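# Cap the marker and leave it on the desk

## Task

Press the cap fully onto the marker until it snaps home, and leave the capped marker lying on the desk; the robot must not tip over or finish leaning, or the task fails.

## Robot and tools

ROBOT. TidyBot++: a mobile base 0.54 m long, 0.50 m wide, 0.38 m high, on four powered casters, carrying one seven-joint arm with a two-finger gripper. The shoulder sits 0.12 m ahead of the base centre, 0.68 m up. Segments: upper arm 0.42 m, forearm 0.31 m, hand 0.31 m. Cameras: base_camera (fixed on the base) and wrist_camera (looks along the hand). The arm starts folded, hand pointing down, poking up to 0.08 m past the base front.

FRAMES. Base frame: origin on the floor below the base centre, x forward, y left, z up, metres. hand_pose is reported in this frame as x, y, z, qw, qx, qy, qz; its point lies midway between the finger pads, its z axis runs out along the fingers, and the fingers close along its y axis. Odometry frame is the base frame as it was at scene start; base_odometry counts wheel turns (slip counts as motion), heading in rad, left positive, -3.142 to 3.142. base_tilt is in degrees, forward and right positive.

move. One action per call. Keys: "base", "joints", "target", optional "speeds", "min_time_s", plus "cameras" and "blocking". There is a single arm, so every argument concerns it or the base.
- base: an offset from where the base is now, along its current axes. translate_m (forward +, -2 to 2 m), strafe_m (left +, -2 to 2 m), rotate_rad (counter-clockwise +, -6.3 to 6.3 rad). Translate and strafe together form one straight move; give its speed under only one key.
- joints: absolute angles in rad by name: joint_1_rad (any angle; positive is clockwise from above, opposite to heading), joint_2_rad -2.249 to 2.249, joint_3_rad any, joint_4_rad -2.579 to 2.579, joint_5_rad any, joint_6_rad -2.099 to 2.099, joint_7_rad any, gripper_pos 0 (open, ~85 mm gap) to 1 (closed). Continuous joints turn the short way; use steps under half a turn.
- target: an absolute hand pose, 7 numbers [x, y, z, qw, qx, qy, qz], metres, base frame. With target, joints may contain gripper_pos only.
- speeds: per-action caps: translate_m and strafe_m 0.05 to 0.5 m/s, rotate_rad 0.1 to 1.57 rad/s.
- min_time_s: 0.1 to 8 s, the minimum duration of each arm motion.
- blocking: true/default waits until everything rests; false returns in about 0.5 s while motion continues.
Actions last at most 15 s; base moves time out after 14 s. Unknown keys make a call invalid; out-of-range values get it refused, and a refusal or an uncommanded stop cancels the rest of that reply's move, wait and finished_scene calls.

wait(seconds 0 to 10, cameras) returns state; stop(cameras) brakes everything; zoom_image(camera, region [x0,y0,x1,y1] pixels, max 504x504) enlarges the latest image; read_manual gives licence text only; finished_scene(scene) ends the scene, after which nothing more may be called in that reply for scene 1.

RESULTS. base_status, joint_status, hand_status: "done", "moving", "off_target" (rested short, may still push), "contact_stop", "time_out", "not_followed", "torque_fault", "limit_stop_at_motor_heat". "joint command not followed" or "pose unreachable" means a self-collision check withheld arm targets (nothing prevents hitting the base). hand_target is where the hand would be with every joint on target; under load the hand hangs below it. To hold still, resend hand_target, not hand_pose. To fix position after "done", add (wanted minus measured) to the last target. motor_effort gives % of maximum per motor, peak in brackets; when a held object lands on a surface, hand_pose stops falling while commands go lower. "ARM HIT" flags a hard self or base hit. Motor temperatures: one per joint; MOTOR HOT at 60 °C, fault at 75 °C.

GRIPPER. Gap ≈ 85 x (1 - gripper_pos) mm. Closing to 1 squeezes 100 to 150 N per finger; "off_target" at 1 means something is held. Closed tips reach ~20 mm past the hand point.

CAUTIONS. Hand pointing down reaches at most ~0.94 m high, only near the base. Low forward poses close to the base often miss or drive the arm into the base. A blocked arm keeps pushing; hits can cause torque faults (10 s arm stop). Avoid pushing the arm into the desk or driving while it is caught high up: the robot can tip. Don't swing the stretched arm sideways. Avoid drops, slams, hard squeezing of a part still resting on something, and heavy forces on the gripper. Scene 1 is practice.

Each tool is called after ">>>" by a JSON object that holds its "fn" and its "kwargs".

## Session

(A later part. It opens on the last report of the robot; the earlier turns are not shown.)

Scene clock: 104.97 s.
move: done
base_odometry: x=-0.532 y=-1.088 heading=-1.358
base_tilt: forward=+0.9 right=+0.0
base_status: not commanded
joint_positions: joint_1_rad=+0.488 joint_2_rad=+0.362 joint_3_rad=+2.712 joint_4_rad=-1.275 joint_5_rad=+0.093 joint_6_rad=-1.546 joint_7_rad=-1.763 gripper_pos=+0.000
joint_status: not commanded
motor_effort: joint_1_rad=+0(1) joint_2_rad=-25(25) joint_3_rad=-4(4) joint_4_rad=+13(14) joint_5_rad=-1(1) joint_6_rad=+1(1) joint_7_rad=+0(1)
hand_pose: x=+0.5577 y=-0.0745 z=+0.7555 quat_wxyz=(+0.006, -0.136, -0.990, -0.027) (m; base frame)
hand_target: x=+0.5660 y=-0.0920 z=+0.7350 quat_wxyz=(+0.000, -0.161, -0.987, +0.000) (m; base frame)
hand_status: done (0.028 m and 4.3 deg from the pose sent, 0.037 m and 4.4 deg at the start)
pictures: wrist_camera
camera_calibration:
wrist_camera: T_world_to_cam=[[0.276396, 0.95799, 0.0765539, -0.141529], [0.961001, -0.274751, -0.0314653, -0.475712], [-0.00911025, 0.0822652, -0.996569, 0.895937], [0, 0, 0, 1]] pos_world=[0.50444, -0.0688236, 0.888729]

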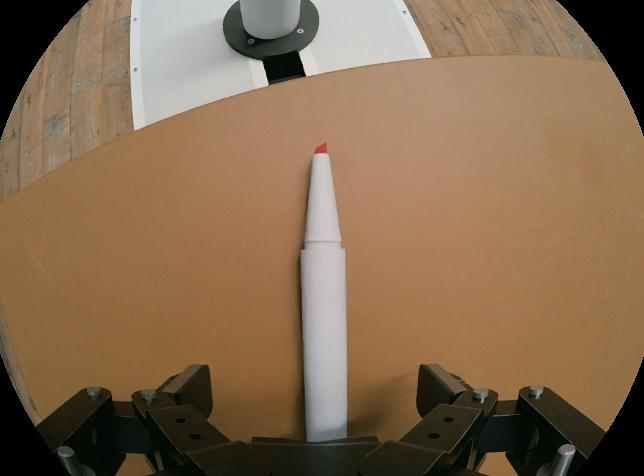

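>>> {"fn": "move", "kwargs": {"target": [0.566, -0.092, 0.7215, 0, -0.1607, -0.987, 0], "min_time_s": 1}}

>>> {"fn": "move", "kwargs": {"joints": {"gripper_pos": 1}, "cameras": ["wrist_camera"]}}

Scene clock: 106.73 s.
move: done
base_odometry: x=-0.532 y=-1.088 heading=-1.358
base_tilt: forward=+0.8 right=-0.1
base_status: not commanded
joint_positions: joint_1_rad=+0.498 joint_2_rad=+0.368 joint_3_rad=+2.701 joint_4_rad=-1.312 joint_5_rad=+0.100 joint_6_rad=-1.505 joint_7_rad=-1.771 gripper_pos=+0.000
joint_status: not commanded
motor_effort: joint_1_rad=+1(1) joint_2_rad=-25(25) joint_3_rad=-4(4) joint_4_rad=+13(14) joint_5_rad=-1(2) joint_6_rad=+0(2) joint_7_rad=+0(1)
hand_pose: x=+0.5582 y=-0.0750 z=+0.7418 quat_wxyz=(+0.007, -0.138, -0.990, -0.027) (m; base frame)
hand_target: x=+0.5660 y=-0.0920 z=+0.7215 quat_wxyz=(+0.000, -0.161, -0.987, +0.000) (m; base frame)
hand_status: done (0.028 m and 4.2 deg from the pose sent, 0.039 m and 4.3 deg at the start)
pictures: none

Scene clock: 107.83 s.
move: off_target
base_odometry: x=-0.532 y=-1.087 heading=-1.358
base_tilt: forward=+0.9 right=-0.1
base_status: not commanded
joint_positions: joint_1_rad=+0.510 joint_2_rad=+0.360 joint_3_rad=+2.700 joint_4_rad=-1.312 joint_5_rad=+0.119 joint_6_rad=-1.504 joint_7_rad=-1.772 gripper_pos=+0.840
joint_status: gripper_pos off_target (ended at +0.840, target +1.000)
motor_effort: joint_1_rad=-1(2) joint_2_rad=-19(25) joint_3_rad=-4(5) joint_4_rad=+10(14) joint_5_rad=-2(5) joint_6_rad=+2(3) joint_7_rad=+0(1)
hand_pose: x=+0.5566 y=-0.0857 z=+0.7449 quat_wxyz=(+0.002, -0.143, -0.990, -0.016) (m; base frame)
hand_target: x=+0.5660 y=-0.0920 z=+0.7215 quat_wxyz=(+0.000, -0.161, -0.987, +0.000) (m; base frame)
hand_status: not commanded
pictures: wrist_camera
camera_calibration:
wrist_camera: T_world_to_cam=[[0.289339, 0.955609, 0.0556231, -0.12156], [0.957223, -0.288684, -0.0196503, -0.485949], [-0.00272055, 0.0589293, -0.998258, 0.881993], [0, 0, 0, 1]] pos_world=[0.502733, -0.0760976, 0.877669]

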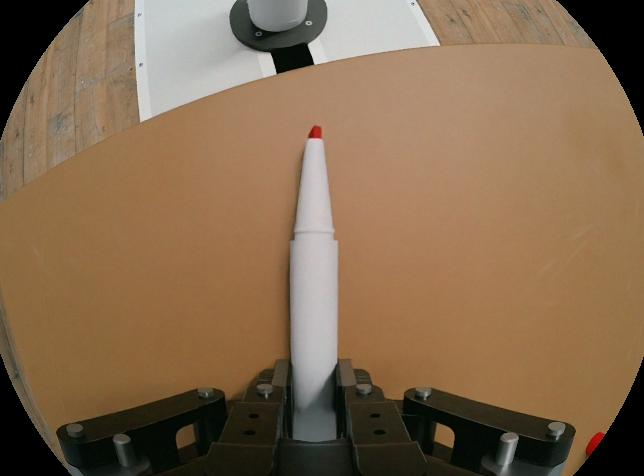

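>>> {"fn": "move", "kwargs": {"target": [0.55, -0.06, 0.90, -0.3794, -0.1206, -0.9160, 0.0499], "min_time_s": 2}}

>>> {"fn": "move", "kwargs": {"target": [0.63, 0.03, 0.94, -0.7064, 0.0308, -0.7064, -0.0308], "min_time_s": 2, "cameras": ["wrist_camera"]}}

Scene clock: 111.80 s.
move: done
base_odometry: x=-0.532 y=-1.087 heading=-1.358
base_tilt: forward=+0.9 right=-0.1
base_status: not commanded
joint_positions: joint_1_rad=-0.571 joint_2_rad=-0.255 joint_3_rad=+3.525 joint_4_rad=-1.681 joint_5_rad=+0.398 joint_6_rad=-1.045 joint_7_rad=-2.039 gripper_pos=+0.840
joint_status: not commanded
motor_effort: joint_1_rad=+1(2) joint_2_rad=-8(25) joint_3_rad=-3(5) joint_4_rad=+16(17) joint_5_rad=+2(3) joint_6_rad=+6(6) joint_7_rad=+0(1)
hand_pose: x=+0.5389 y=-0.0407 z=+0.8942 quat_wxyz=(-0.347, -0.102, -0.931, +0.038) (m; base frame)
hand_target: x=+0.5500 y=-0.0600 z=+0.9000 quat_wxyz=(-0.379, -0.121, -0.916, +0.050) (m; base frame)
hand_status: done (0.023 m and 4.8 deg from the pose sent, 0.157 m and 45.5 deg at the start)
pictures: none

Scene clock: 114.70 s.
move: done
base_odometry: x=-0.532 y=-1.087 heading=-1.358
base_tilt: forward=+0.9 right=-0.1
base_status: not commanded
joint_positions: joint_1_rad=+0.645 joint_2_rad=-0.208 joint_3_rad=+2.628 joint_4_rad=-2.211 joint_5_rad=+0.398 joint_6_rad=+0.490 joint_7_rad=-2.039 gripper_pos=+0.840
joint_status: not commanded
motor_effort: joint_1_rad=+0(1) joint_2_rad=-9(12) joint_3_rad=+1(3) joint_4_rad=+17(18) joint_5_rad=-2(3) joint_6_rad=+9(10) joint_7_rad=+0(1)
hand_pose: x=+0.6323 y=+0.0157 z=+0.9472 quat_wxyz=(-0.700, +0.011, -0.714, -0.020) (m; base frame)
hand_target: x=+0.6300 y=+0.0300 z=+0.9400 quat_wxyz=(-0.706, +0.031, -0.706, -0.031) (m; base frame)
hand_status: done (0.016 m and 2.9 deg from the pose sent, 0.124 m and 52.0 deg at the start)
pictures: wrist_camera
camera_calibration:
wrist_camera: T_world_to_cam=[[-0.0666229, 0.997558, 0.0209485, 0.00565995], [0.032341, -0.0188251, 0.9993, -0.909725], [0.997254, 0.0672537, -0.0310079, -0.470347], [0, 0, 0, 1]] pos_world=[0.498854, 0.00886081, 0.894385]

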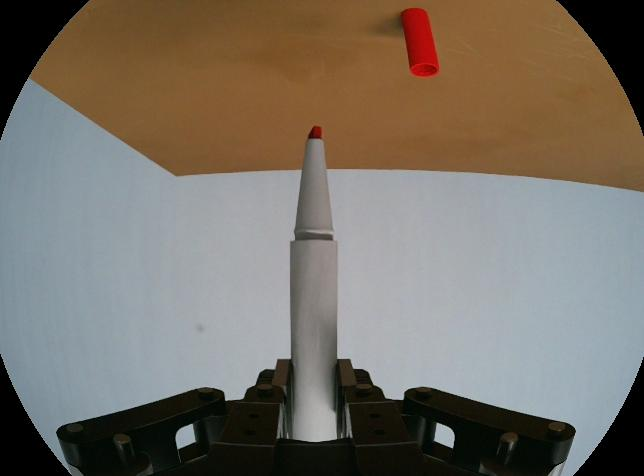

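>>> {"fn": "move", "kwargs": {"target": [0.687, 0.103, 0.925, -0.7064, 0.0308, -0.7064, -0.0308], "min_time_s": 2, "cameras": ["wrist_camera"]}}

Scene clock: 118.97 s.
move: done
base_odometry: x=-0.532 y=-1.087 heading=-1.358
base_tilt: forward=+0.9 right=-0.1
base_status: not commanded
joint_positions: joint_1_rad=-0.079 joint_2_rad=+0.011 joint_3_rad=+2.921 joint_4_rad=-2.185 joint_5_rad=-0.266 joint_6_rad=+0.549 joint_7_rad=-1.358 gripper_pos=+0.840
joint_status: not commanded
motor_effort: joint_1_rad=+1(1) joint_2_rad=-17(18) joint_3_rad=-1(1) joint_4_rad=+16(17) joint_5_rad=+0(2) joint_6_rad=+9(10) joint_7_rad=+0(1)
hand_pose: x=+0.6701 y=+0.1267 z=+0.8906 quat_wxyz=(-0.672, +0.058, -0.736, -0.056) (m; base frame)
hand_target: x=+0.6870 y=+0.1030 z=+0.9250 quat_wxyz=(-0.706, +0.031, -0.706, -0.031) (m; base frame)
hand_status: done (0.045 m and 6.7 deg from the pose sent, 0.105 m and 2.9 deg at the start)
pictures: wrist_camera
camera_calibration:
wrist_camera: T_world_to_cam=[[-0.183696, 0.982874, 0.0146404, -0.0153982], [0.102485, 0.00433732, 0.994725, -0.898098], [0.977626, 0.184228, -0.101527, -0.456143], [0, 0, 0, 1]] pos_world=[0.53515, 0.103064, 0.847275]

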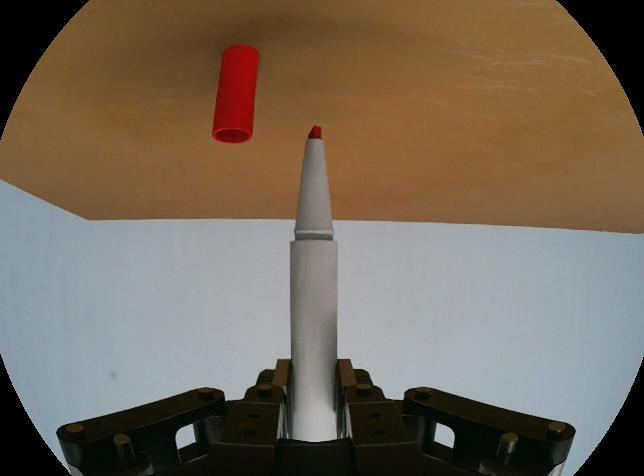

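>>> {"fn": "move", "kwargs": {"target": [0.700, 0.075, 0.945, -0.731, 0.018, -0.682, -0.019], "min_time_s": 1, "cameras": ["wrist_camera"]}}

Scene clock: 121.57 s.
move: done
base_odometry: x=-0.532 y=-1.087 heading=-1.358
base_tilt: forward=+0.8 right=-0.1
base_status: not commanded
joint_positions: joint_1_rad=-0.007 joint_2_rad=+0.031 joint_3_rad=+2.921 joint_4_rad=-2.167 joint_5_rad=-0.267 joint_6_rad=+0.613 joint_7_rad=-1.357 gripper_pos=+0.840
joint_status: not commanded
motor_effort: joint_1_rad=+0(1) joint_2_rad=-18(18) joint_3_rad=-1(2) joint_4_rad=+16(16) joint_5_rad=+1(1) joint_6_rad=+9(10) joint_7_rad=+0(1)
hand_pose: x=+0.6875 y=+0.0835 z=+0.9085 quat_wxyz=(-0.695, +0.024, -0.718, -0.029) (m; base frame)
hand_target: x=+0.7000 y=+0.0750 z=+0.9450 quat_wxyz=(-0.731, +0.018, -0.682, -0.019) (m; base frame)
hand_status: done (0.039 m and 5.9 deg from the pose sent, 0.081 m and 11.1 deg at the start)
pictures: wrist_camera
camera_calibration:
wrist_camera: T_world_to_cam=[[-0.0995698, 0.994899, 0.0161776, -0.0302287], [0.0434146, -0.0118991, 0.998986, -0.879479], [0.994083, 0.100171, -0.0420084, -0.521728], [0, 0, 0, 1]] pos_world=[0.553813, 0.0718716, 0.85716]

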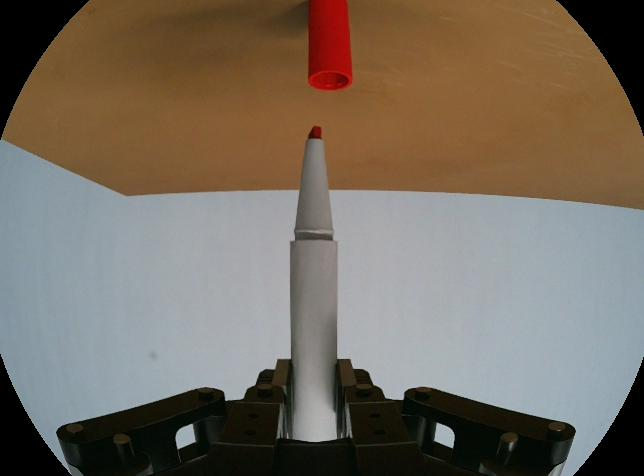

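>>> {"fn": "move", "kwargs": {"target": [0.707, 0.082, 0.93, -0.731, 0.018, -0.682, -0.019], "min_time_s": 1, "cameras": ["wrist_camera"]}}

Scene clock: 125.03 s.
move: done
base_odometry: x=-0.532 y=-1.087 heading=-1.358
base_tilt: forward=+0.8 right=-0.1
base_status: not commanded
joint_positions: joint_1_rad=+0.064 joint_2_rad=+0.083 joint_3_rad=+2.835 joint_4_rad=-2.167 joint_5_rad=-0.267 joint_6_rad=+0.676 joint_7_rad=-1.357 gripper_pos=+0.840
joint_status: not commanded
motor_effort: joint_1_rad=+0(1) joint_2_rad=-19(19) joint_3_rad=-1(2) joint_4_rad=+15(16) joint_5_rad=+1(1) joint_6_rad=+10(10) joint_7_rad=+0(1)
hand_pose: x=+0.6975 y=+0.0854 z=+0.8989 quat_wxyz=(-0.699, +0.020, -0.714, -0.033) (m; base frame)
hand_target: x=+0.7070 y=+0.0820 z=+0.9300 quat_wxyz=(-0.731, +0.018, -0.682, -0.019) (m; base frame)
hand_status: done (0.033 m and 5.4 deg from the pose sent, 0.029 m and 5.9 deg at the start)
pictures: wrist_camera
camera_calibration:
wrist_camera: T_world_to_cam=[[-0.0990784, 0.994746, 0.0257705, -0.040055], [0.033023, -0.0225967, 0.999199, -0.862253], [0.994532, 0.0998501, -0.0306107, -0.542872], [0, 0, 0, 1]] pos_world=[0.564409, 0.0745664, 0.845977]

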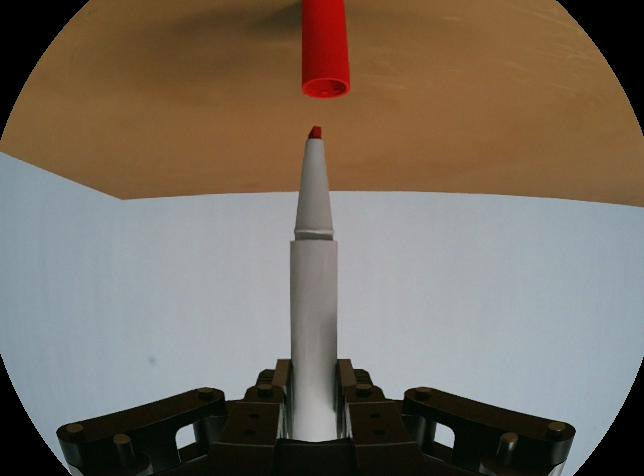

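>>> {"fn": "move", "kwargs": {"target": [0.706, 0.086, 0.915, -0.731, 0.018, -0.682, -0.019], "min_time_s": 1, "cameras": ["wrist_camera"]}}

Scene clock: 127.27 s.
move: done
base_odometry: x=-0.532 y=-1.087 heading=-1.358
base_tilt: forward=+0.9 right=-0.2
base_status: not commanded
joint_positions: joint_1_rad=+0.092 joint_2_rad=+0.114 joint_3_rad=+2.782 joint_4_rad=-2.167 joint_5_rad=-0.267 joint_6_rad=+0.740 joint_7_rad=-1.357 gripper_pos=+0.840
joint_status: not commanded
motor_effort: joint_1_rad=+0(1) joint_2_rad=-19(20) joint_3_rad=-2(2) joint_4_rad=+15(16) joint_5_rad=+1(1) joint_6_rad=+10(10) joint_7_rad=+0(1)
hand_pose: x=+0.7019 y=+0.0937 z=+0.9011 quat_wxyz=(-0.710, +0.020, -0.703, -0.040) (m; base frame)
hand_target: x=+0.7060 y=+0.0860 z=+0.9150 quat_wxyz=(-0.731, +0.018, -0.682, -0.019) (m; base frame)
hand_status: done (0.016 m and 4.1 deg from the pose sent, 0.018 m and 5.4 deg at the start)
pictures: wrist_camera
camera_calibration:
wrist_camera: T_world_to_cam=[[-0.11001, 0.993316, 0.0349314, -0.0483534], [0.00206364, -0.0349164, 0.999388, -0.841751], [0.993928, 0.110015, 0.00179132, -0.577705], [0, 0, 0, 1]] pos_world=[0.570615, 0.0821957, 0.84396]

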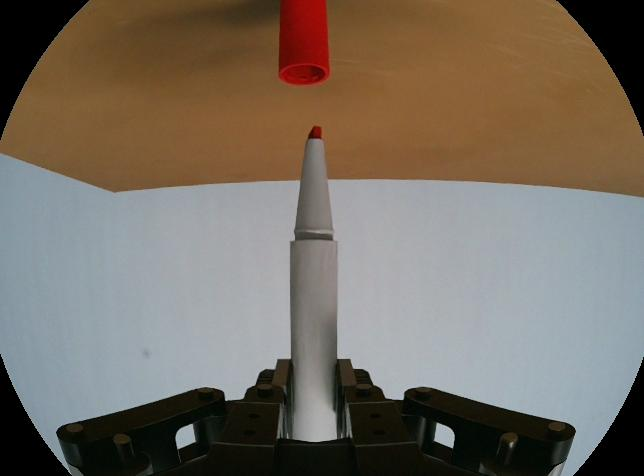

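>>> {"fn": "move", "kwargs": {"target": [0.697, 0.079, 0.895, -0.726, 0.018, -0.687, -0.019], "min_time_s": 1, "cameras": ["wrist_camera"]}}

Scene clock: 129.83 s.
move: done
base_odometry: x=-0.532 y=-1.087 heading=-1.358
base_tilt: forward=+0.8 right=-0.1
base_status: not commanded
joint_positions: joint_1_rad=+0.111 joint_2_rad=+0.123 joint_3_rad=+2.780 joint_4_rad=-2.186 joint_5_rad=-0.267 joint_6_rad=+0.787 joint_7_rad=-1.357 gripper_pos=+0.840
joint_status: not commanded
motor_effort: joint_1_rad=+1(1) joint_2_rad=-19(20) joint_3_rad=-2(2) joint_4_rad=+15(15) joint_5_rad=+2(2) joint_6_rad=+10(10) joint_7_rad=+0(1)
hand_pose: x=+0.7012 y=+0.0800 z=+0.8994 quat_wxyz=(-0.717, +0.011, -0.697, -0.031) (m; base frame)
hand_target: x=+0.6970 y=+0.0790 z=+0.8950 quat_wxyz=(-0.726, +0.018, -0.687, -0.019) (m; base frame)
hand_status: done (0.006 m and 2.2 deg from the pose sent, 0.017 m and 3.5 deg at the start)
pictures: wrist_camera
camera_calibration:
wrist_camera: T_world_to_cam=[[-0.0842974, 0.995894, 0.0330045, -0.0512238], [-0.0159504, -0.0344668, 0.999279, -0.827828], [0.996313, 0.0837101, 0.0187903, -0.590465], [0, 0, 0, 1]] pos_world=[0.570765, 0.0719088, 0.840017]

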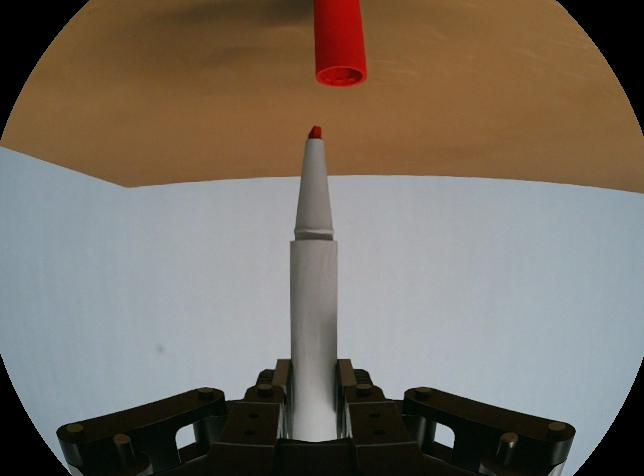

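>>> {"fn": "zoom_image", "kwargs": {"camera": "wrist_camera", "region": [260, 0, 400, 140]}}

>>> {"fn": "zoom_image", "kwargs": {"camera": "wrist_camera", "region": [250, 200, 390, 340]}}

Scaled by 3.600.

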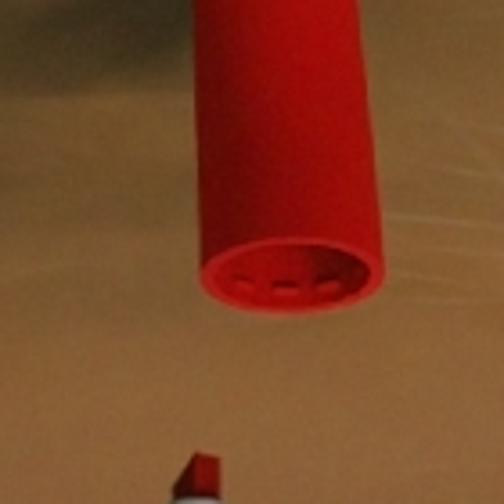

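Scaled by 3.600.

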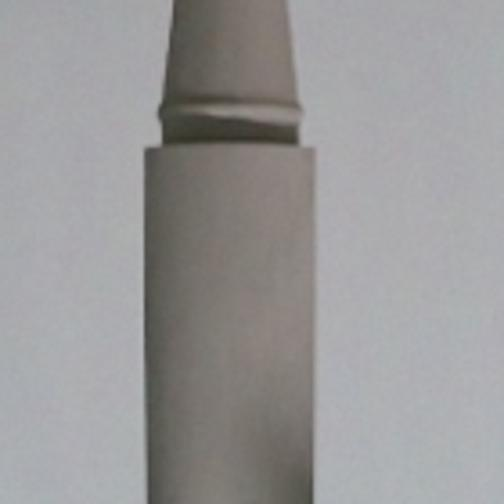

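>>> {"fn": "move", "kwargs": {"target": [0.686, 0.087, 0.880, -0.720, 0.018, -0.693, -0.019], "min_time_s": 1, "cameras": ["wrist_camera"]}}

Scene clock: 136.17 s.
move: done
base_odometry: x=-0.532 y=-1.087 heading=-1.358
base_tilt: forward=+0.8 right=-0.1
base_status: not commanded
joint_positions: joint_1_rad=+0.093 joint_2_rad=+0.125 joint_3_rad=+2.780 joint_4_rad=-2.227 joint_5_rad=-0.267 joint_6_rad=+0.823 joint_7_rad=-1.357 gripper_pos=+0.840
joint_status: not commanded
motor_effort: joint_1_rad=+1(1) joint_2_rad=-19(20) joint_3_rad=-2(2) joint_4_rad=+14(15) joint_5_rad=+1(2) joint_6_rad=+9(10) joint_7_rad=+0(1)
hand_pose: x=+0.6919 y=+0.0864 z=+0.8875 quat_wxyz=(-0.714, +0.018, -0.699, -0.032) (m; base frame)
hand_target: x=+0.6860 y=+0.0870 z=+0.8800 quat_wxyz=(-0.720, +0.018, -0.693, -0.019) (m; base frame)
hand_status: done (0.010 m and 1.8 deg from the pose sent, 0.026 m and 1.6 deg at the start)
pictures: wrist_camera
camera_calibration:
wrist_camera: T_world_to_cam=[[-0.0951182, 0.995127, 0.0259896, -0.0441521], [-0.00926999, -0.0269923, 0.999593, -0.821409], [0.995423, 0.0948385, 0.0117923, -0.575535], [0, 0, 0, 1]] pos_world=[0.561086, 0.0763481, 0.829009]

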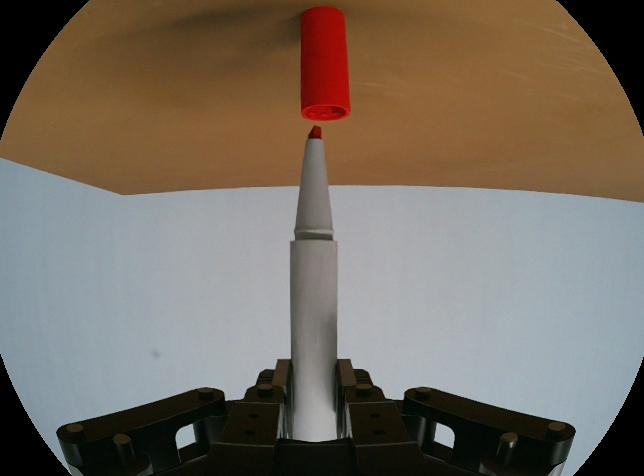

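>>> {"fn": "move", "kwargs": {"target": [0.686, 0.092, 0.864, -0.720, 0.018, -0.693, -0.019], "min_time_s": 1, "cameras": ["wrist_camera"]}}

Scene clock: 138.57 s.
move: done
base_odometry: x=-0.532 y=-1.087 heading=-1.358
base_tilt: forward=+0.9 right=-0.1
base_status: not commanded
joint_positions: joint_1_rad=+0.099 joint_2_rad=+0.178 joint_3_rad=+2.715 joint_4_rad=-2.251 joint_5_rad=-0.267 joint_6_rad=+0.900 joint_7_rad=-1.351 gripper_pos=+0.840
joint_status: not commanded
motor_effort: joint_1_rad=+0(1) joint_2_rad=-19(20) joint_3_rad=-2(2) joint_4_rad=+14(15) joint_5_rad=+1(2) joint_6_rad=+10(10) joint_7_rad=+0(1)
hand_pose: x=+0.6904 y=+0.1100 z=+0.8702 quat_wxyz=(-0.714, +0.029, -0.698, -0.050) (m; base frame)
hand_target: x=+0.6860 y=+0.0920 z=+0.8640 quat_wxyz=(-0.720, +0.018, -0.693, -0.019) (m; base frame)
hand_status: done (0.020 m and 3.9 deg from the pose sent, 0.025 m and 1.8 deg at the start)
pictures: wrist_camera
camera_calibration:
wrist_camera: T_world_to_cam=[[-0.135487, 0.990138, 0.0356309, -0.0473607], [-0.0080488, -0.0370612, 0.999281, -0.80287], [0.990746, 0.135103, 0.0129907, -0.578382], [0, 0, 0, 1]] pos_world=[0.560151, 0.0952792, 0.811494]

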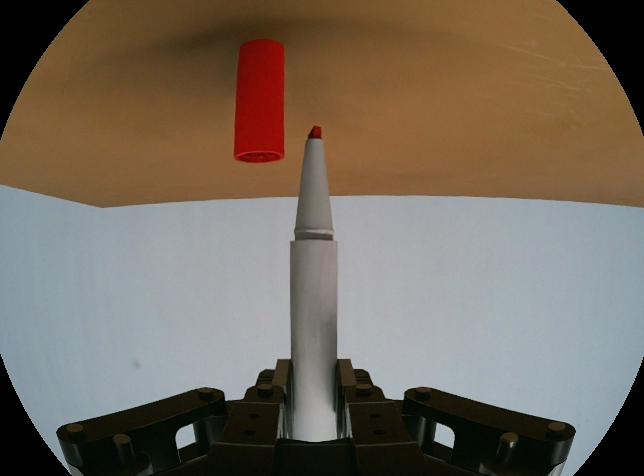

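>>> {"fn": "move", "kwargs": {"joints": {"joint_2_rad": 0.0, "joint_4_rad": -2.16, "joint_6_rad": 0.68}, "min_time_s": 1}}

>>> {"fn": "move", "kwargs": {"joints": {"joint_1_rad": 0, "joint_2_rad": 0.05, "joint_3_rad": 3.14, "joint_4_rad": -2.2, "joint_5_rad": 0, "joint_6_rad": 0.70, "joint_7_rad": -1.57}, "min_time_s": 1.5, "cameras": ["wrist_camera"]}}

Scene clock: 144.23 s.
move: done
base_odometry: x=-0.532 y=-1.087 heading=-1.358
base_tilt: forward=+0.9 right=-0.1
base_status: not commanded
joint_positions: joint_1_rad=+0.100 joint_2_rad=+0.012 joint_3_rad=+2.713 joint_4_rad=-2.195 joint_5_rad=-0.267 joint_6_rad=+0.744 joint_7_rad=-1.351 gripper_pos=+0.840
joint_status: all done
motor_effort: joint_1_rad=+1(1) joint_2_rad=-16(22) joint_3_rad=-1(3) joint_4_rad=+16(16) joint_5_rad=+1(2) joint_6_rad=+9(11) joint_7_rad=+0(1)
hand_pose: x=+0.6646 y=+0.1283 z=+0.9440 quat_wxyz=(-0.736, +0.050, -0.673, -0.055) (m; base frame)
hand_target: x=+0.6678 y=+0.1288 z=+0.9473 quat_wxyz=(-0.727, +0.050, -0.683, -0.043) (m; base frame)
hand_status: not commanded
pictures: none

Scene clock: 146.03 s.
move: done
base_odometry: x=-0.532 y=-1.087 heading=-1.358
base_tilt: forward=+0.8 right=-0.1
base_status: not commanded
joint_positions: joint_1_rad=+0.012 joint_2_rad=+0.031 joint_3_rad=+3.118 joint_4_rad=-2.195 joint_5_rad=-0.079 joint_6_rad=+0.744 joint_7_rad=-1.498 gripper_pos=+0.840
joint_status: all done
motor_effort: joint_1_rad=+1(2) joint_2_rad=-18(19) joint_3_rad=-1(2) joint_4_rad=+16(17) joint_5_rad=+0(2) joint_6_rad=+10(11) joint_7_rad=+0(1)
hand_pose: x=+0.6909 y=-0.0091 z=+0.9379 quat_wxyz=(-0.737, -0.011, -0.676, +0.019) (m; base frame)
hand_target: x=+0.6958 y=+0.0022 z=+0.9110 quat_wxyz=(-0.714, +0.001, -0.700, +0.000) (m; base frame)
hand_status: not commanded
pictures: wrist_camera
camera_calibration:
wrist_camera: T_world_to_cam=[[0.0184776, 0.999819, -0.00460625, -0.000307477], [-0.0754865, 0.00598892, 0.997129, -0.826066], [0.996976, -0.0180769, 0.0755834, -0.628093], [0, 0, 0, 1]] pos_world=[0.563842, -0.00609929, 0.871166]

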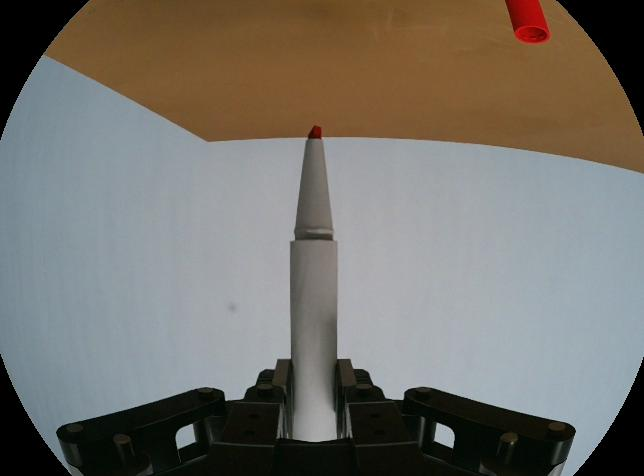

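>>> {"fn": "move", "kwargs": {"base": {"strafe_m": 0.101}, "joints": {"joint_6_rad": 0.61, "joint_2_rad": 0.06, "joint_5_rad": 0.06}, "min_time_s": 1, "cameras": ["wrist_camera"]}}

Scene clock: 148.77 s.
move: done
base_odometry: x=-0.433 y=-1.066 heading=-1.358
base_tilt: forward=+0.9 right=-0.1
base_status: done
joint_positions: joint_1_rad=+0.001 joint_2_rad=+0.040 joint_3_rad=+3.124 joint_4_rad=-2.195 joint_5_rad=-0.016 joint_6_rad=+0.675 joint_7_rad=-1.499 gripper_pos=+0.840
joint_status: all done
motor_effort: joint_1_rad=+0(2) joint_2_rad=-19(19) joint_3_rad=-1(2) joint_4_rad=+16(16) joint_5_rad=+0(1) joint_6_rad=+10(10) joint_7_rad=+0(1)
hand_pose: x=+0.6944 y=+0.0080 z=+0.9120 quat_wxyz=(-0.711, +0.023, -0.703, +0.018) (m; base frame)
hand_target: x=+0.6969 y=+0.0129 z=+0.8770 quat_wxyz=(-0.678, +0.031, -0.734, +0.004) (m; base frame)
hand_status: not commanded
pictures: wrist_camera
camera_calibration:
wrist_camera: T_world_to_cam=[[-0.0311773, 0.998184, -0.0515459, 0.0597494], [-0.000196783, 0.0515649, 0.99867, -0.854066], [0.999514, 0.0311459, -0.00141123, -0.561157], [0, 0, 0, 1]] pos_world=[0.562579, 0.00187671, 0.855218]

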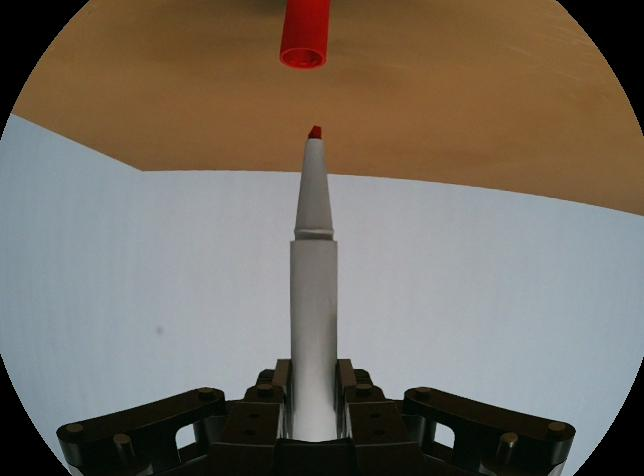

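>>> {"fn": "move", "kwargs": {"base": {"strafe_m": -0.0075, "translate_m": -0.003}, "joints": {"joint_2_rad": 0.12, "joint_4_rad": -2.27, "joint_6_rad": 0.83}, "min_time_s": 1.5, "cameras": ["wrist_camera"]}}

Scene clock: 153.00 s.
move: done
base_odometry: x=-0.441 y=-1.065 heading=-1.358
base_tilt: forward=+0.8 right=-0.1
base_status: done
joint_positions: joint_1_rad=+0.001 joint_2_rad=+0.100 joint_3_rad=+3.126 joint_4_rad=-2.235 joint_5_rad=-0.014 joint_6_rad=+0.750 joint_7_rad=-1.499 gripper_pos=+0.840
joint_status: all done
motor_effort: joint_1_rad=+1(3) joint_2_rad=-19(20) joint_3_rad=-1(3) joint_4_rad=+14(16) joint_5_rad=+0(1) joint_6_rad=+10(11) joint_7_rad=+0(1)
hand_pose: x=+0.6989 y=+0.0066 z=+0.8782 quat_wxyz=(-0.701, +0.023, -0.712, +0.019) (m; base frame)
hand_target: x=+0.6949 y=+0.0160 z=+0.8729 quat_wxyz=(-0.711, +0.031, -0.703, -0.002) (m; base frame)
hand_status: not commanded
pictures: wrist_camera
camera_calibration:
wrist_camera: T_world_to_cam=[[-0.0303681, 0.998166, -0.0523757, 0.0597079], [0.0260462, 0.0531723, 0.998246, -0.838158], [0.999199, 0.0289506, -0.0276132, -0.542377], [0, 0, 0, 1]] pos_world=[0.565587, 0.000670577, 0.824838]

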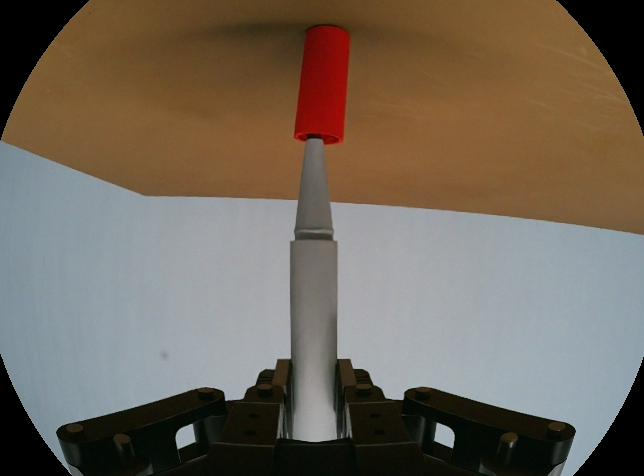

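>>> {"fn": "zoom_image", "kwargs": {"camera": "wrist_camera", "region": [270, 90, 370, 190]}}

Scaled by 5.040.

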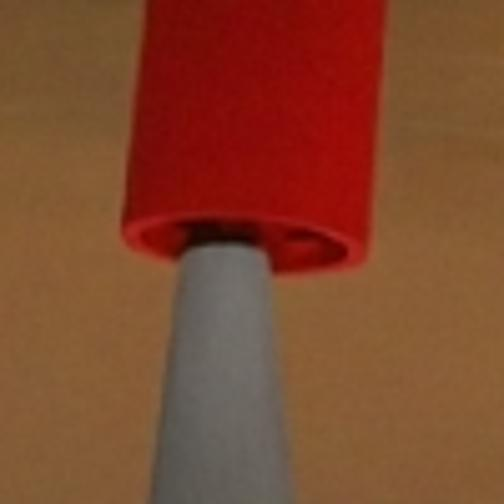

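>>> {"fn": "move", "kwargs": {"joints": {"joint_2_rad": 0.165, "joint_4_rad": -2.31, "joint_6_rad": 0.925}, "min_time_s": 1.5, "cameras": ["wrist_camera"]}}

Scene clock: 156.63 s.
move: done
base_odometry: x=-0.441 y=-1.065 heading=-1.358
base_tilt: forward=+0.8 right=-0.1
base_status: not commanded
joint_positions: joint_1_rad=+0.001 joint_2_rad=+0.144 joint_3_rad=+3.126 joint_4_rad=-2.276 joint_5_rad=-0.014 joint_6_rad=+0.843 joint_7_rad=-1.499 gripper_pos=+0.840
joint_status: all done
motor_effort: joint_1_rad=+0(1) joint_2_rad=-20(21) joint_3_rad=-1(1) joint_4_rad=+14(15) joint_5_rad=+0(1) joint_6_rad=+10(10) joint_7_rad=+0(1)
hand_pose: x=+0.6982 y=+0.0061 z=+0.8602 quat_wxyz=(-0.705, +0.023, -0.709, +0.020) (m; base frame)
hand_target: x=+0.6933 y=+0.0171 z=+0.8560 quat_wxyz=(-0.714, +0.030, -0.699, -0.004) (m; base frame)
hand_status: not commanded
pictures: wrist_camera
camera_calibration:
wrist_camera: T_world_to_cam=[[-0.0289027, 0.998189, -0.0527633, 0.0584839], [0.0172029, 0.0532743, 0.998432, -0.814149], [0.999434, 0.0279497, -0.0187116, -0.549996], [0, 0, 0, 1]] pos_world=[0.565381, 0.000367452, 0.805666]

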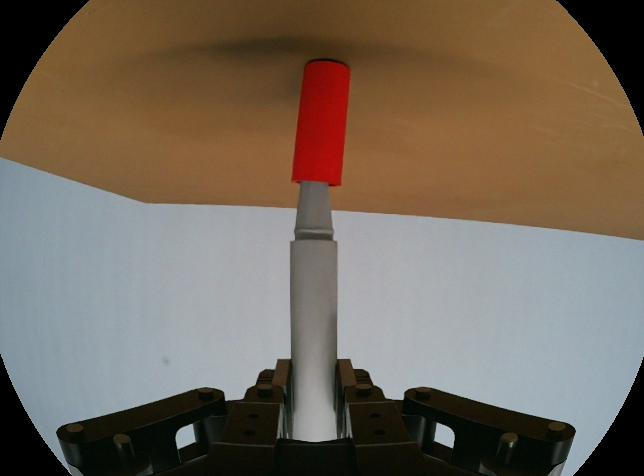

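>>> {"fn": "move", "kwargs": {"joints": {"joint_2_rad": 0.21, "joint_4_rad": -2.34, "joint_6_rad": 0.99}, "min_time_s": 1.5}}

>>> {"fn": "move", "kwargs": {"joints": {"joint_2_rad": 0.24, "joint_4_rad": -2.36, "joint_6_rad": 1.03}, "min_time_s": 1, "cameras": ["wrist_camera"]}}

Scene clock: 160.77 s.
move: done
base_odometry: x=-0.441 y=-1.065 heading=-1.358
base_tilt: forward=+0.9 right=-0.1
base_status: not commanded
joint_positions: joint_1_rad=+0.001 joint_2_rad=+0.189 joint_3_rad=+3.126 joint_4_rad=-2.306 joint_5_rad=-0.014 joint_6_rad=+0.909 joint_7_rad=-1.499 gripper_pos=+0.840
joint_status: all done
motor_effort: joint_1_rad=+1(1) joint_2_rad=-20(21) joint_3_rad=-1(2) joint_4_rad=+13(15) joint_5_rad=+0(1) joint_6_rad=+10(11) joint_7_rad=+0(1)
hand_pose: x=+0.6983 y=+0.0058 z=+0.8395 quat_wxyz=(-0.701, +0.023, -0.712, +0.020) (m; base frame)
hand_target: x=+0.6928 y=+0.0178 z=+0.8355 quat_wxyz=(-0.711, +0.030, -0.703, -0.006) (m; base frame)
hand_status: not commanded
pictures: none

Scene clock: 162.07 s.
move: done
base_odometry: x=-0.441 y=-1.065 heading=-1.358
base_tilt: forward=+0.9 right=-0.2
base_status: not commanded
joint_positions: joint_1_rad=+0.001 joint_2_rad=+0.208 joint_3_rad=+3.126 joint_4_rad=-2.320 joint_5_rad=-0.014 joint_6_rad=+0.963 joint_7_rad=-1.499 gripper_pos=+0.840
joint_status: all done
motor_effort: joint_1_rad=+1(1) joint_2_rad=-19(21) joint_3_rad=-1(1) joint_4_rad=+11(13) joint_5_rad=+0(1) joint_6_rad=+8(11) joint_7_rad=+0(1)
hand_pose: x=+0.6981 y=+0.0056 z=+0.8386 quat_wxyz=(-0.709, +0.022, -0.705, +0.020) (m; base frame)
hand_target: x=+0.6919 y=+0.0182 z=+0.8211 quat_wxyz=(-0.707, +0.030, -0.706, -0.008) (m; base frame)
hand_status: not commanded
pictures: wrist_camera
camera_calibration:
wrist_camera: T_world_to_cam=[[-0.0270377, 0.998221, -0.0531357, 0.0569179], [0.00467927, 0.0532809, 0.998569, -0.784033], [0.999623, 0.0267504, -0.00611155, -0.560976], [0, 0, 0, 1]] pos_world=[0.565973, -0.0000363494, 0.782506]

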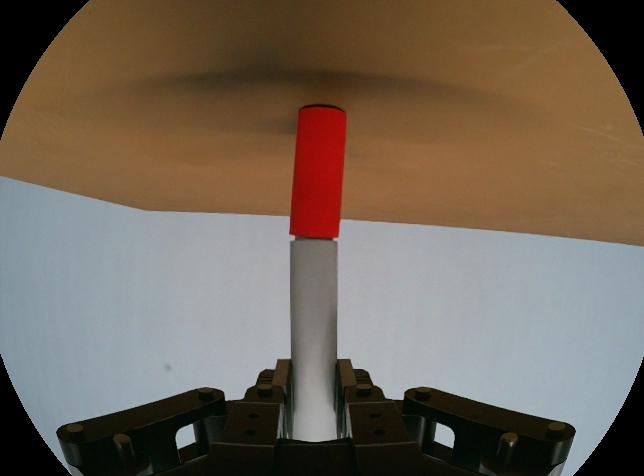

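>>> {"fn": "move", "kwargs": {"joints": {"joint_2_rad": 0.28, "joint_4_rad": -2.37, "joint_6_rad": 1.06}, "min_time_s": 1, "cameras": ["wrist_camera"]}}

>>> {"fn": "zoom_image", "kwargs": {"camera": "wrist_camera", "region": [260, 180, 380, 300]}}

Scene clock: 164.10 s.
move: done
base_odometry: x=-0.441 y=-1.065 heading=-1.358
base_tilt: forward=+0.9 right=-0.1
base_status: not commanded
joint_positions: joint_1_rad=+0.001 joint_2_rad=+0.234 joint_3_rad=+3.126 joint_4_rad=-2.321 joint_5_rad=-0.014 joint_6_rad=+1.012 joint_7_rad=-1.499 gripper_pos=+0.840
joint_status: all done
motor_effort: joint_1_rad=+0(1) joint_2_rad=-17(19) joint_3_rad=-1(1) joint_4_rad=+9(12) joint_5_rad=-1(1) joint_6_rad=+6(9) joint_7_rad=-1(1)
hand_pose: x=+0.7016 y=+0.0054 z=+0.8378 quat_wxyz=(-0.716, +0.022, -0.697, +0.021) (m; base frame)
hand_target: x=+0.6944 y=+0.0185 z=+0.8029 quat_wxyz=(-0.700, +0.029, -0.713, -0.009) (m; base frame)
hand_status: not commanded
pictures: wrist_camera
camera_calibration:
wrist_camera: T_world_to_cam=[[-0.0253066, 0.998243, -0.053584, 0.0563172], [-0.0164628, 0.0531778, 0.998449, -0.768262], [0.999544, 0.0261495, 0.0150881, -0.582248], [0, 0, 0, 1]] pos_world=[0.57076, -0.000138309, 0.778873]

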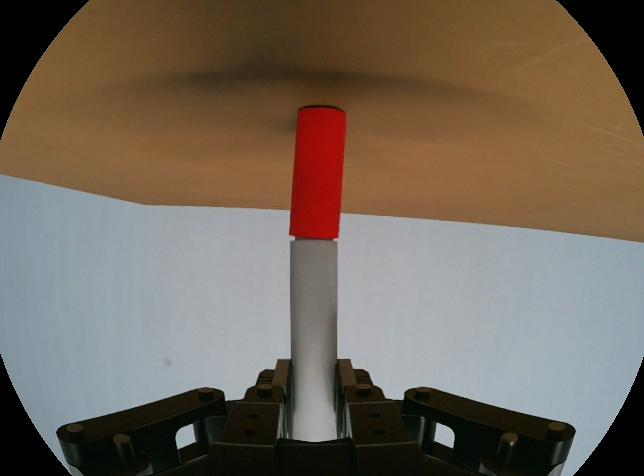

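Scaled by 4.200.

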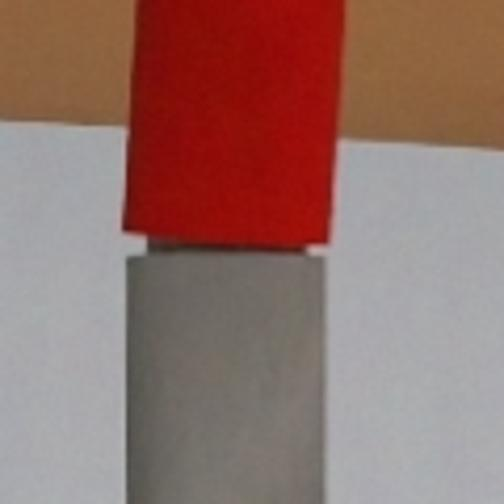

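>>> {"fn": "move", "kwargs": {"joints": {"joint_2_rad": 0.34, "joint_4_rad": -2.38, "joint_6_rad": 1.11}, "min_time_s": 1, "cameras": ["wrist_camera"]}}

>>> {"fn": "zoom_image", "kwargs": {"camera": "wrist_camera", "region": [260, 180, 380, 300]}}

Scene clock: 166.50 s.
move: done
base_odometry: x=-0.441 y=-1.065 heading=-1.358
base_tilt: forward=+0.8 right=-0.1
base_status: not commanded
joint_positions: joint_1_rad=+0.001 joint_2_rad=+0.277 joint_3_rad=+3.126 joint_4_rad=-2.322 joint_5_rad=-0.013 joint_6_rad=+1.087 joint_7_rad=-1.500 gripper_pos=+0.840
joint_status: all done
motor_effort: joint_1_rad=+1(1) joint_2_rad=-15(17) joint_3_rad=-1(1) joint_4_rad=+7(10) joint_5_rad=+0(1) joint_6_rad=+3(6) joint_7_rad=+0(1)
hand_pose: x=+0.7069 y=+0.0053 z=+0.8353 quat_wxyz=(-0.727, +0.021, -0.686, +0.021) (m; base frame)
hand_target: x=+0.6985 y=+0.0189 z=+0.7793 quat_wxyz=(-0.693, +0.029, -0.720, -0.011) (m; base frame)
hand_status: not commanded
pictures: wrist_camera
camera_calibration:
wrist_camera: T_world_to_cam=[[-0.0233008, 0.998306, -0.0533201, 0.0547867], [-0.0469834, 0.0521822, 0.997532, -0.743305], [0.998624, 0.0257484, 0.0456879, -0.61233], [0, 0, 0, 1]] pos_world=[0.577841, -0.000140104, 0.772368]

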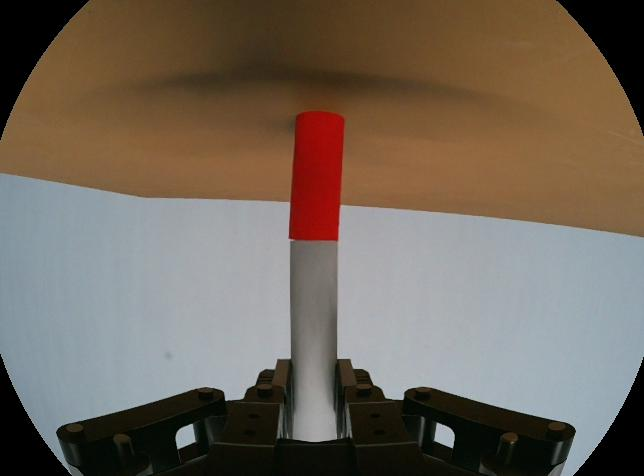

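Scaled by 4.200.

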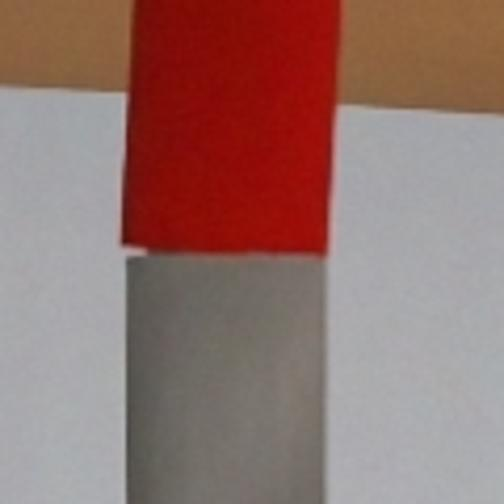

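>>> {"fn": "move", "kwargs": {"joints": {"joint_2_rad": 0.36, "joint_6_rad": 1.02, "joint_7_rad": -1.66}, "min_time_s": 1, "cameras": ["wrist_camera"]}}

>>> {"fn": "zoom_image", "kwargs": {"camera": "wrist_camera", "region": [260, 180, 380, 300]}}

Scene clock: 169.13 s.
move: done
base_odometry: x=-0.441 y=-1.065 heading=-1.358
base_tilt: forward=+0.8 right=-0.1
base_status: not commanded
joint_positions: joint_1_rad=+0.003 joint_2_rad=+0.278 joint_3_rad=+3.129 joint_4_rad=-2.322 joint_5_rad=-0.013 joint_6_rad=+1.087 joint_7_rad=-1.582 gripper_pos=+0.840
joint_status: all done
motor_effort: joint_1_rad=-2(2) joint_2_rad=-12(15) joint_3_rad=-3(4) joint_4_rad=+4(7) joint_5_rad=+1(2) joint_6_rad=+0(4) joint_7_rad=-1(2)
hand_pose: x=+0.7071 y=+0.0027 z=+0.8349 quat_wxyz=(-0.727, -0.009, -0.686, -0.007) (m; base frame)
hand_target: x=+0.6974 y=+0.0181 z=+0.7398 quat_wxyz=(-0.651, -0.005, -0.758, -0.039) (m; base frame)
hand_status: not commanded
pictures: wrist_camera
camera_calibration:
wrist_camera: T_world_to_cam=[[-0.023347, 0.999342, 0.0277586, -0.0103394], [-0.0462458, -0.0288161, 0.998514, -0.743866], [0.998657, 0.0220286, 0.0468881, -0.613507], [0, 0, 0, 1]] pos_world=[0.578041, 0.00241204, 0.771814]

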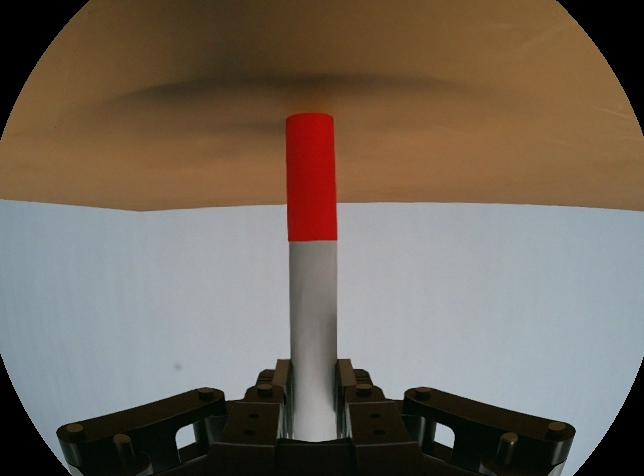

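Scaled by 4.200.

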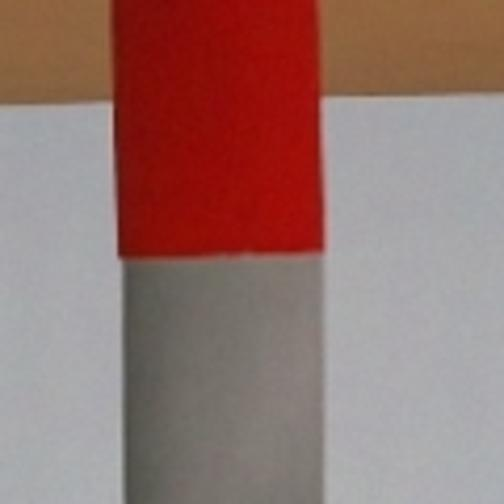

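>>> {"fn": "move", "kwargs": {"joints": {"joint_2_rad": 0.05, "joint_4_rad": -2.25, "joint_6_rad": 0.75}, "min_time_s": 1.5}}

>>> {"fn": "move", "kwargs": {"target": [0.58, 0.0, 0.87, 0, 0, -1, 0], "min_time_s": 2.5, "cameras": ["wrist_camera"]}}

Scene clock: 175.03 s.
move: done
base_odometry: x=-0.441 y=-1.065 heading=-1.358
base_tilt: forward=+0.8 right=-0.1
base_status: not commanded
joint_positions: joint_1_rad=+0.003 joint_2_rad=+0.063 joint_3_rad=+3.129 joint_4_rad=-2.285 joint_5_rad=-0.012 joint_6_rad=+0.814 joint_7_rad=-1.589 gripper_pos=+0.840
joint_status: all done
motor_effort: joint_1_rad=+1(2) joint_2_rad=-18(21) joint_3_rad=-1(4) joint_4_rad=+14(15) joint_5_rad=+0(2) joint_6_rad=+10(11) joint_7_rad=+0(1)
hand_pose: x=+0.6805 y=+0.0040 z=+0.8926 quat_wxyz=(-0.720, -0.009, -0.694, -0.010) (m; base frame)
hand_target: x=+0.6854 y=+0.0150 z=+0.8988 quat_wxyz=(-0.713, -0.001, -0.700, -0.031) (m; base frame)
hand_status: not commanded
pictures: none

Scene clock: 178.87 s.
move: done
base_odometry: x=-0.441 y=-1.065 heading=-1.358
base_tilt: forward=+0.9 right=-0.1
base_status: not commanded
joint_positions: joint_1_rad=+0.218 joint_2_rad=+0.423 joint_3_rad=+2.677 joint_4_rad=-0.816 joint_5_rad=+0.150 joint_6_rad=-1.892 joint_7_rad=-1.641 gripper_pos=+0.840
joint_status: not commanded
motor_effort: joint_1_rad=+1(2) joint_2_rad=-27(28) joint_3_rad=-3(3) joint_4_rad=+13(18) joint_5_rad=-1(1) joint_6_rad=+1(10) joint_7_rad=+0(1)
hand_pose: x=+0.5850 y=+0.0204 z=+0.8695 quat_wxyz=(-0.020, +0.042, -0.999, -0.025) (m; base frame)
hand_target: x=+0.5800 y=+0.0000 z=+0.8700 quat_wxyz=(+0.000, +0.000, -1.000, +0.000) (m; base frame)
hand_status: done (0.021 m and 6.1 deg from the pose sent, 0.103 m and 92.1 deg at the start)
pictures: wrist_camera
camera_calibration:
wrist_camera: T_world_to_cam=[[-0.0790835, 0.994207, 0.0727841, -0.0382143], [0.996572, 0.0770705, 0.0300661, -0.553638], [0.0242825, 0.0749123, -0.996894, 0.982887], [0, 0, 0, 1]] pos_world=[0.524851, 0.00703176, 0.999261]

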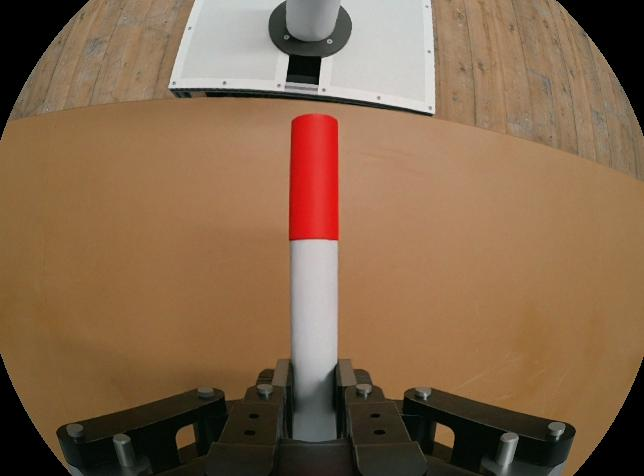

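>>> {"fn": "move", "kwargs": {"target": [0.60, -0.01, 0.77, 0, 0, -1, 0], "min_time_s": 1.5}}

>>> {"fn": "move", "kwargs": {"target": [0.60, -0.01, 0.75, 0, 0, -1, 0], "min_time_s": 1}}

Scene clock: 181.60 s.
move: done
base_odometry: x=-0.441 y=-1.065 heading=-1.358
base_tilt: forward=+0.8 right=-0.1
base_status: not commanded
joint_positions: joint_1_rad=+0.319 joint_2_rad=+0.441 joint_3_rad=+2.617 joint_4_rad=-1.074 joint_5_rad=+0.162 joint_6_rad=-1.697 joint_7_rad=-1.658 gripper_pos=+0.840
joint_status: not commanded
motor_effort: joint_1_rad=+0(1) joint_2_rad=-27(28) joint_3_rad=-4(5) joint_4_rad=+13(14) joint_5_rad=-1(1) joint_6_rad=+0(2) joint_7_rad=+0(1)
hand_pose: x=+0.5848 y=+0.0046 z=+0.7877 quat_wxyz=(+0.013, +0.029, -0.999, -0.026) (m; base frame)
hand_target: x=+0.6000 y=-0.0100 z=+0.7700 quat_wxyz=(+0.000, +0.000, -1.000, +0.000) (m; base frame)
hand_status: done (0.028 m and 4.7 deg from the pose sent, 0.105 m and 6.1 deg at the start)
pictures: none

Scene clock: 182.90 s.
move: done
base_odometry: x=-0.441 y=-1.065 heading=-1.358
base_tilt: forward=+0.8 right=-0.1
base_status: not commanded
joint_positions: joint_1_rad=+0.335 joint_2_rad=+0.441 joint_3_rad=+2.605 joint_4_rad=-1.137 joint_5_rad=+0.167 joint_6_rad=-1.633 joint_7_rad=-1.668 gripper_pos=+0.840
joint_status: not commanded
motor_effort: joint_1_rad=+0(1) joint_2_rad=-26(27) joint_3_rad=-4(5) joint_4_rad=+13(14) joint_5_rad=-1(2) joint_6_rad=+1(1) joint_7_rad=+0(1)
hand_pose: x=+0.5863 y=+0.0045 z=+0.7692 quat_wxyz=(+0.011, +0.027, -0.999, -0.025) (m; base frame)
hand_target: x=+0.6000 y=-0.0100 z=+0.7500 quat_wxyz=(+0.000, +0.000, -1.000, +0.000) (m; base frame)
hand_status: done (0.028 m and 4.4 deg from the pose sent, 0.043 m and 4.7 deg at the start)
pictures: none

>>> {"fn": "move", "kwargs": {"target": [0.60, -0.01, 0.735, 0, 0, -1, 0], "min_time_s": 1}}

>>> {"fn": "move", "kwargs": {"target": [0.60, -0.01, 0.7265, 0, 0, -1, 0], "min_time_s": 1, "cameras": ["wrist_camera"]}}

Scene clock: 185.13 s.
move: done
base_odometry: x=-0.441 y=-1.065 heading=-1.358
base_tilt: forward=+0.9 right=-0.1
base_status: not commanded
joint_positions: joint_1_rad=+0.347 joint_2_rad=+0.445 joint_3_rad=+2.594 joint_4_rad=-1.181 joint_5_rad=+0.174 joint_6_rad=-1.588 joint_7_rad=-1.677 gripper_pos=+0.840
joint_status: not commanded
motor_effort: joint_1_rad=+0(1) joint_2_rad=-27(27) joint_3_rad=-4(5) joint_4_rad=+13(14) joint_5_rad=-1(2) joint_6_rad=+0(1) joint_7_rad=+0(1)
hand_pose: x=+0.5870 y=+0.0041 z=+0.7547 quat_wxyz=(+0.010, +0.025, -0.999, -0.025) (m; base frame)
hand_target: x=+0.6000 y=-0.0100 z=+0.7350 quat_wxyz=(+0.000, +0.000, -1.000, +0.000) (m; base frame)
hand_status: done (0.028 m and 4.2 deg from the pose sent, 0.040 m and 4.4 deg at the start)
pictures: none

Scene clock: 186.43 s.
move: done
base_odometry: x=-0.441 y=-1.065 heading=-1.358
base_tilt: forward=+0.8 right=-0.1
base_status: not commanded
joint_positions: joint_1_rad=+0.354 joint_2_rad=+0.448 joint_3_rad=+2.587 joint_4_rad=-1.205 joint_5_rad=+0.179 joint_6_rad=-1.563 joint_7_rad=-1.683 gripper_pos=+0.840
joint_status: not commanded
motor_effort: joint_1_rad=+1(1) joint_2_rad=-27(27) joint_3_rad=-5(5) joint_4_rad=+13(14) joint_5_rad=-1(2) joint_6_rad=+0(1) joint_7_rad=+0(1)
hand_pose: x=+0.5875 y=+0.0038 z=+0.7465 quat_wxyz=(+0.010, +0.024, -0.999, -0.024) (m; base frame)
hand_target: x=+0.6000 y=-0.0100 z=+0.7265 quat_wxyz=(+0.000, +0.000, -1.000, +0.000) (m; base frame)
hand_status: done (0.027 m and 4.1 deg from the pose sent, 0.034 m and 4.2 deg at the start)
pictures: wrist_camera
camera_calibration:
wrist_camera: T_world_to_cam=[[-0.0398347, 0.996497, 0.0735347, -0.036209], [0.998647, 0.0421654, -0.0304188, -0.507208], [-0.0334129, 0.0722236, -0.996829, 0.89534], [0, 0, 0, 1]] pos_world=[0.534995, -0.00719584, 0.879734]

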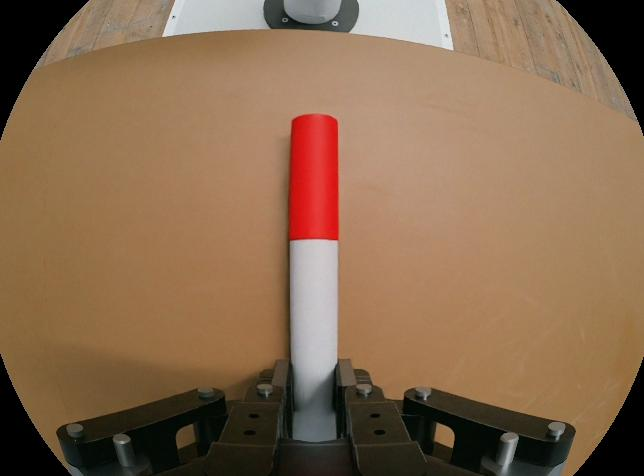

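>>> {"fn": "move", "kwargs": {"target": [0.60, -0.01, 0.7215, 0, 0, -1, 0], "min_time_s": 0.7}}

>>> {"fn": "move", "kwargs": {"target": [0.60, -0.01, 0.717, 0, 0, -1, 0], "min_time_s": 0.7}}

Scene clock: 188.37 s.
move: done
base_odometry: x=-0.441 y=-1.065 heading=-1.358
base_tilt: forward=+0.8 right=-0.1
base_status: not commanded
joint_positions: joint_1_rad=+0.359 joint_2_rad=+0.448 joint_3_rad=+2.580 joint_4_rad=-1.210 joint_5_rad=+0.182 joint_6_rad=-1.556 joint_7_rad=-1.687 gripper_pos=+0.840
joint_status: not commanded
motor_effort: joint_1_rad=+0(1) joint_2_rad=-24(27) joint_3_rad=-4(5) joint_4_rad=+12(14) joint_5_rad=-1(2) joint_6_rad=+1(2) joint_7_rad=-1(1)
hand_pose: x=+0.5879 y=+0.0038 z=+0.7452 quat_wxyz=(+0.009, +0.023, -0.999, -0.025) (m; base frame)
hand_target: x=+0.6000 y=-0.0100 z=+0.7215 quat_wxyz=(+0.000, +0.000, -1.000, +0.000) (m; base frame)
hand_status: done (0.030 m and 4.0 deg from the pose sent, 0.031 m and 4.1 deg at the start)
pictures: none

Scene clock: 189.37 s.
move: done
base_odometry: x=-0.441 y=-1.065 heading=-1.358
base_tilt: forward=+0.9 right=-0.1
base_status: not commanded
joint_positions: joint_1_rad=+0.363 joint_2_rad=+0.448 joint_3_rad=+2.573 joint_4_rad=-1.213 joint_5_rad=+0.184 joint_6_rad=-1.553 joint_7_rad=-1.690 gripper_pos=+0.840
joint_status: not commanded
motor_effort: joint_1_rad=+0(1) joint_2_rad=-20(24) joint_3_rad=-4(4) joint_4_rad=+10(12) joint_5_rad=-1(1) joint_6_rad=+3(3) joint_7_rad=+0(1)
hand_pose: x=+0.5879 y=+0.0038 z=+0.7450 quat_wxyz=(+0.008, +0.022, -0.999, -0.025) (m; base frame)
hand_target: x=+0.6000 y=-0.0100 z=+0.7170 quat_wxyz=(+0.000, +0.000, -1.000, +0.000) (m; base frame)
hand_status: done (0.033 m and 3.9 deg from the pose sent, 0.034 m and 4.0 deg at the start)
pictures: none


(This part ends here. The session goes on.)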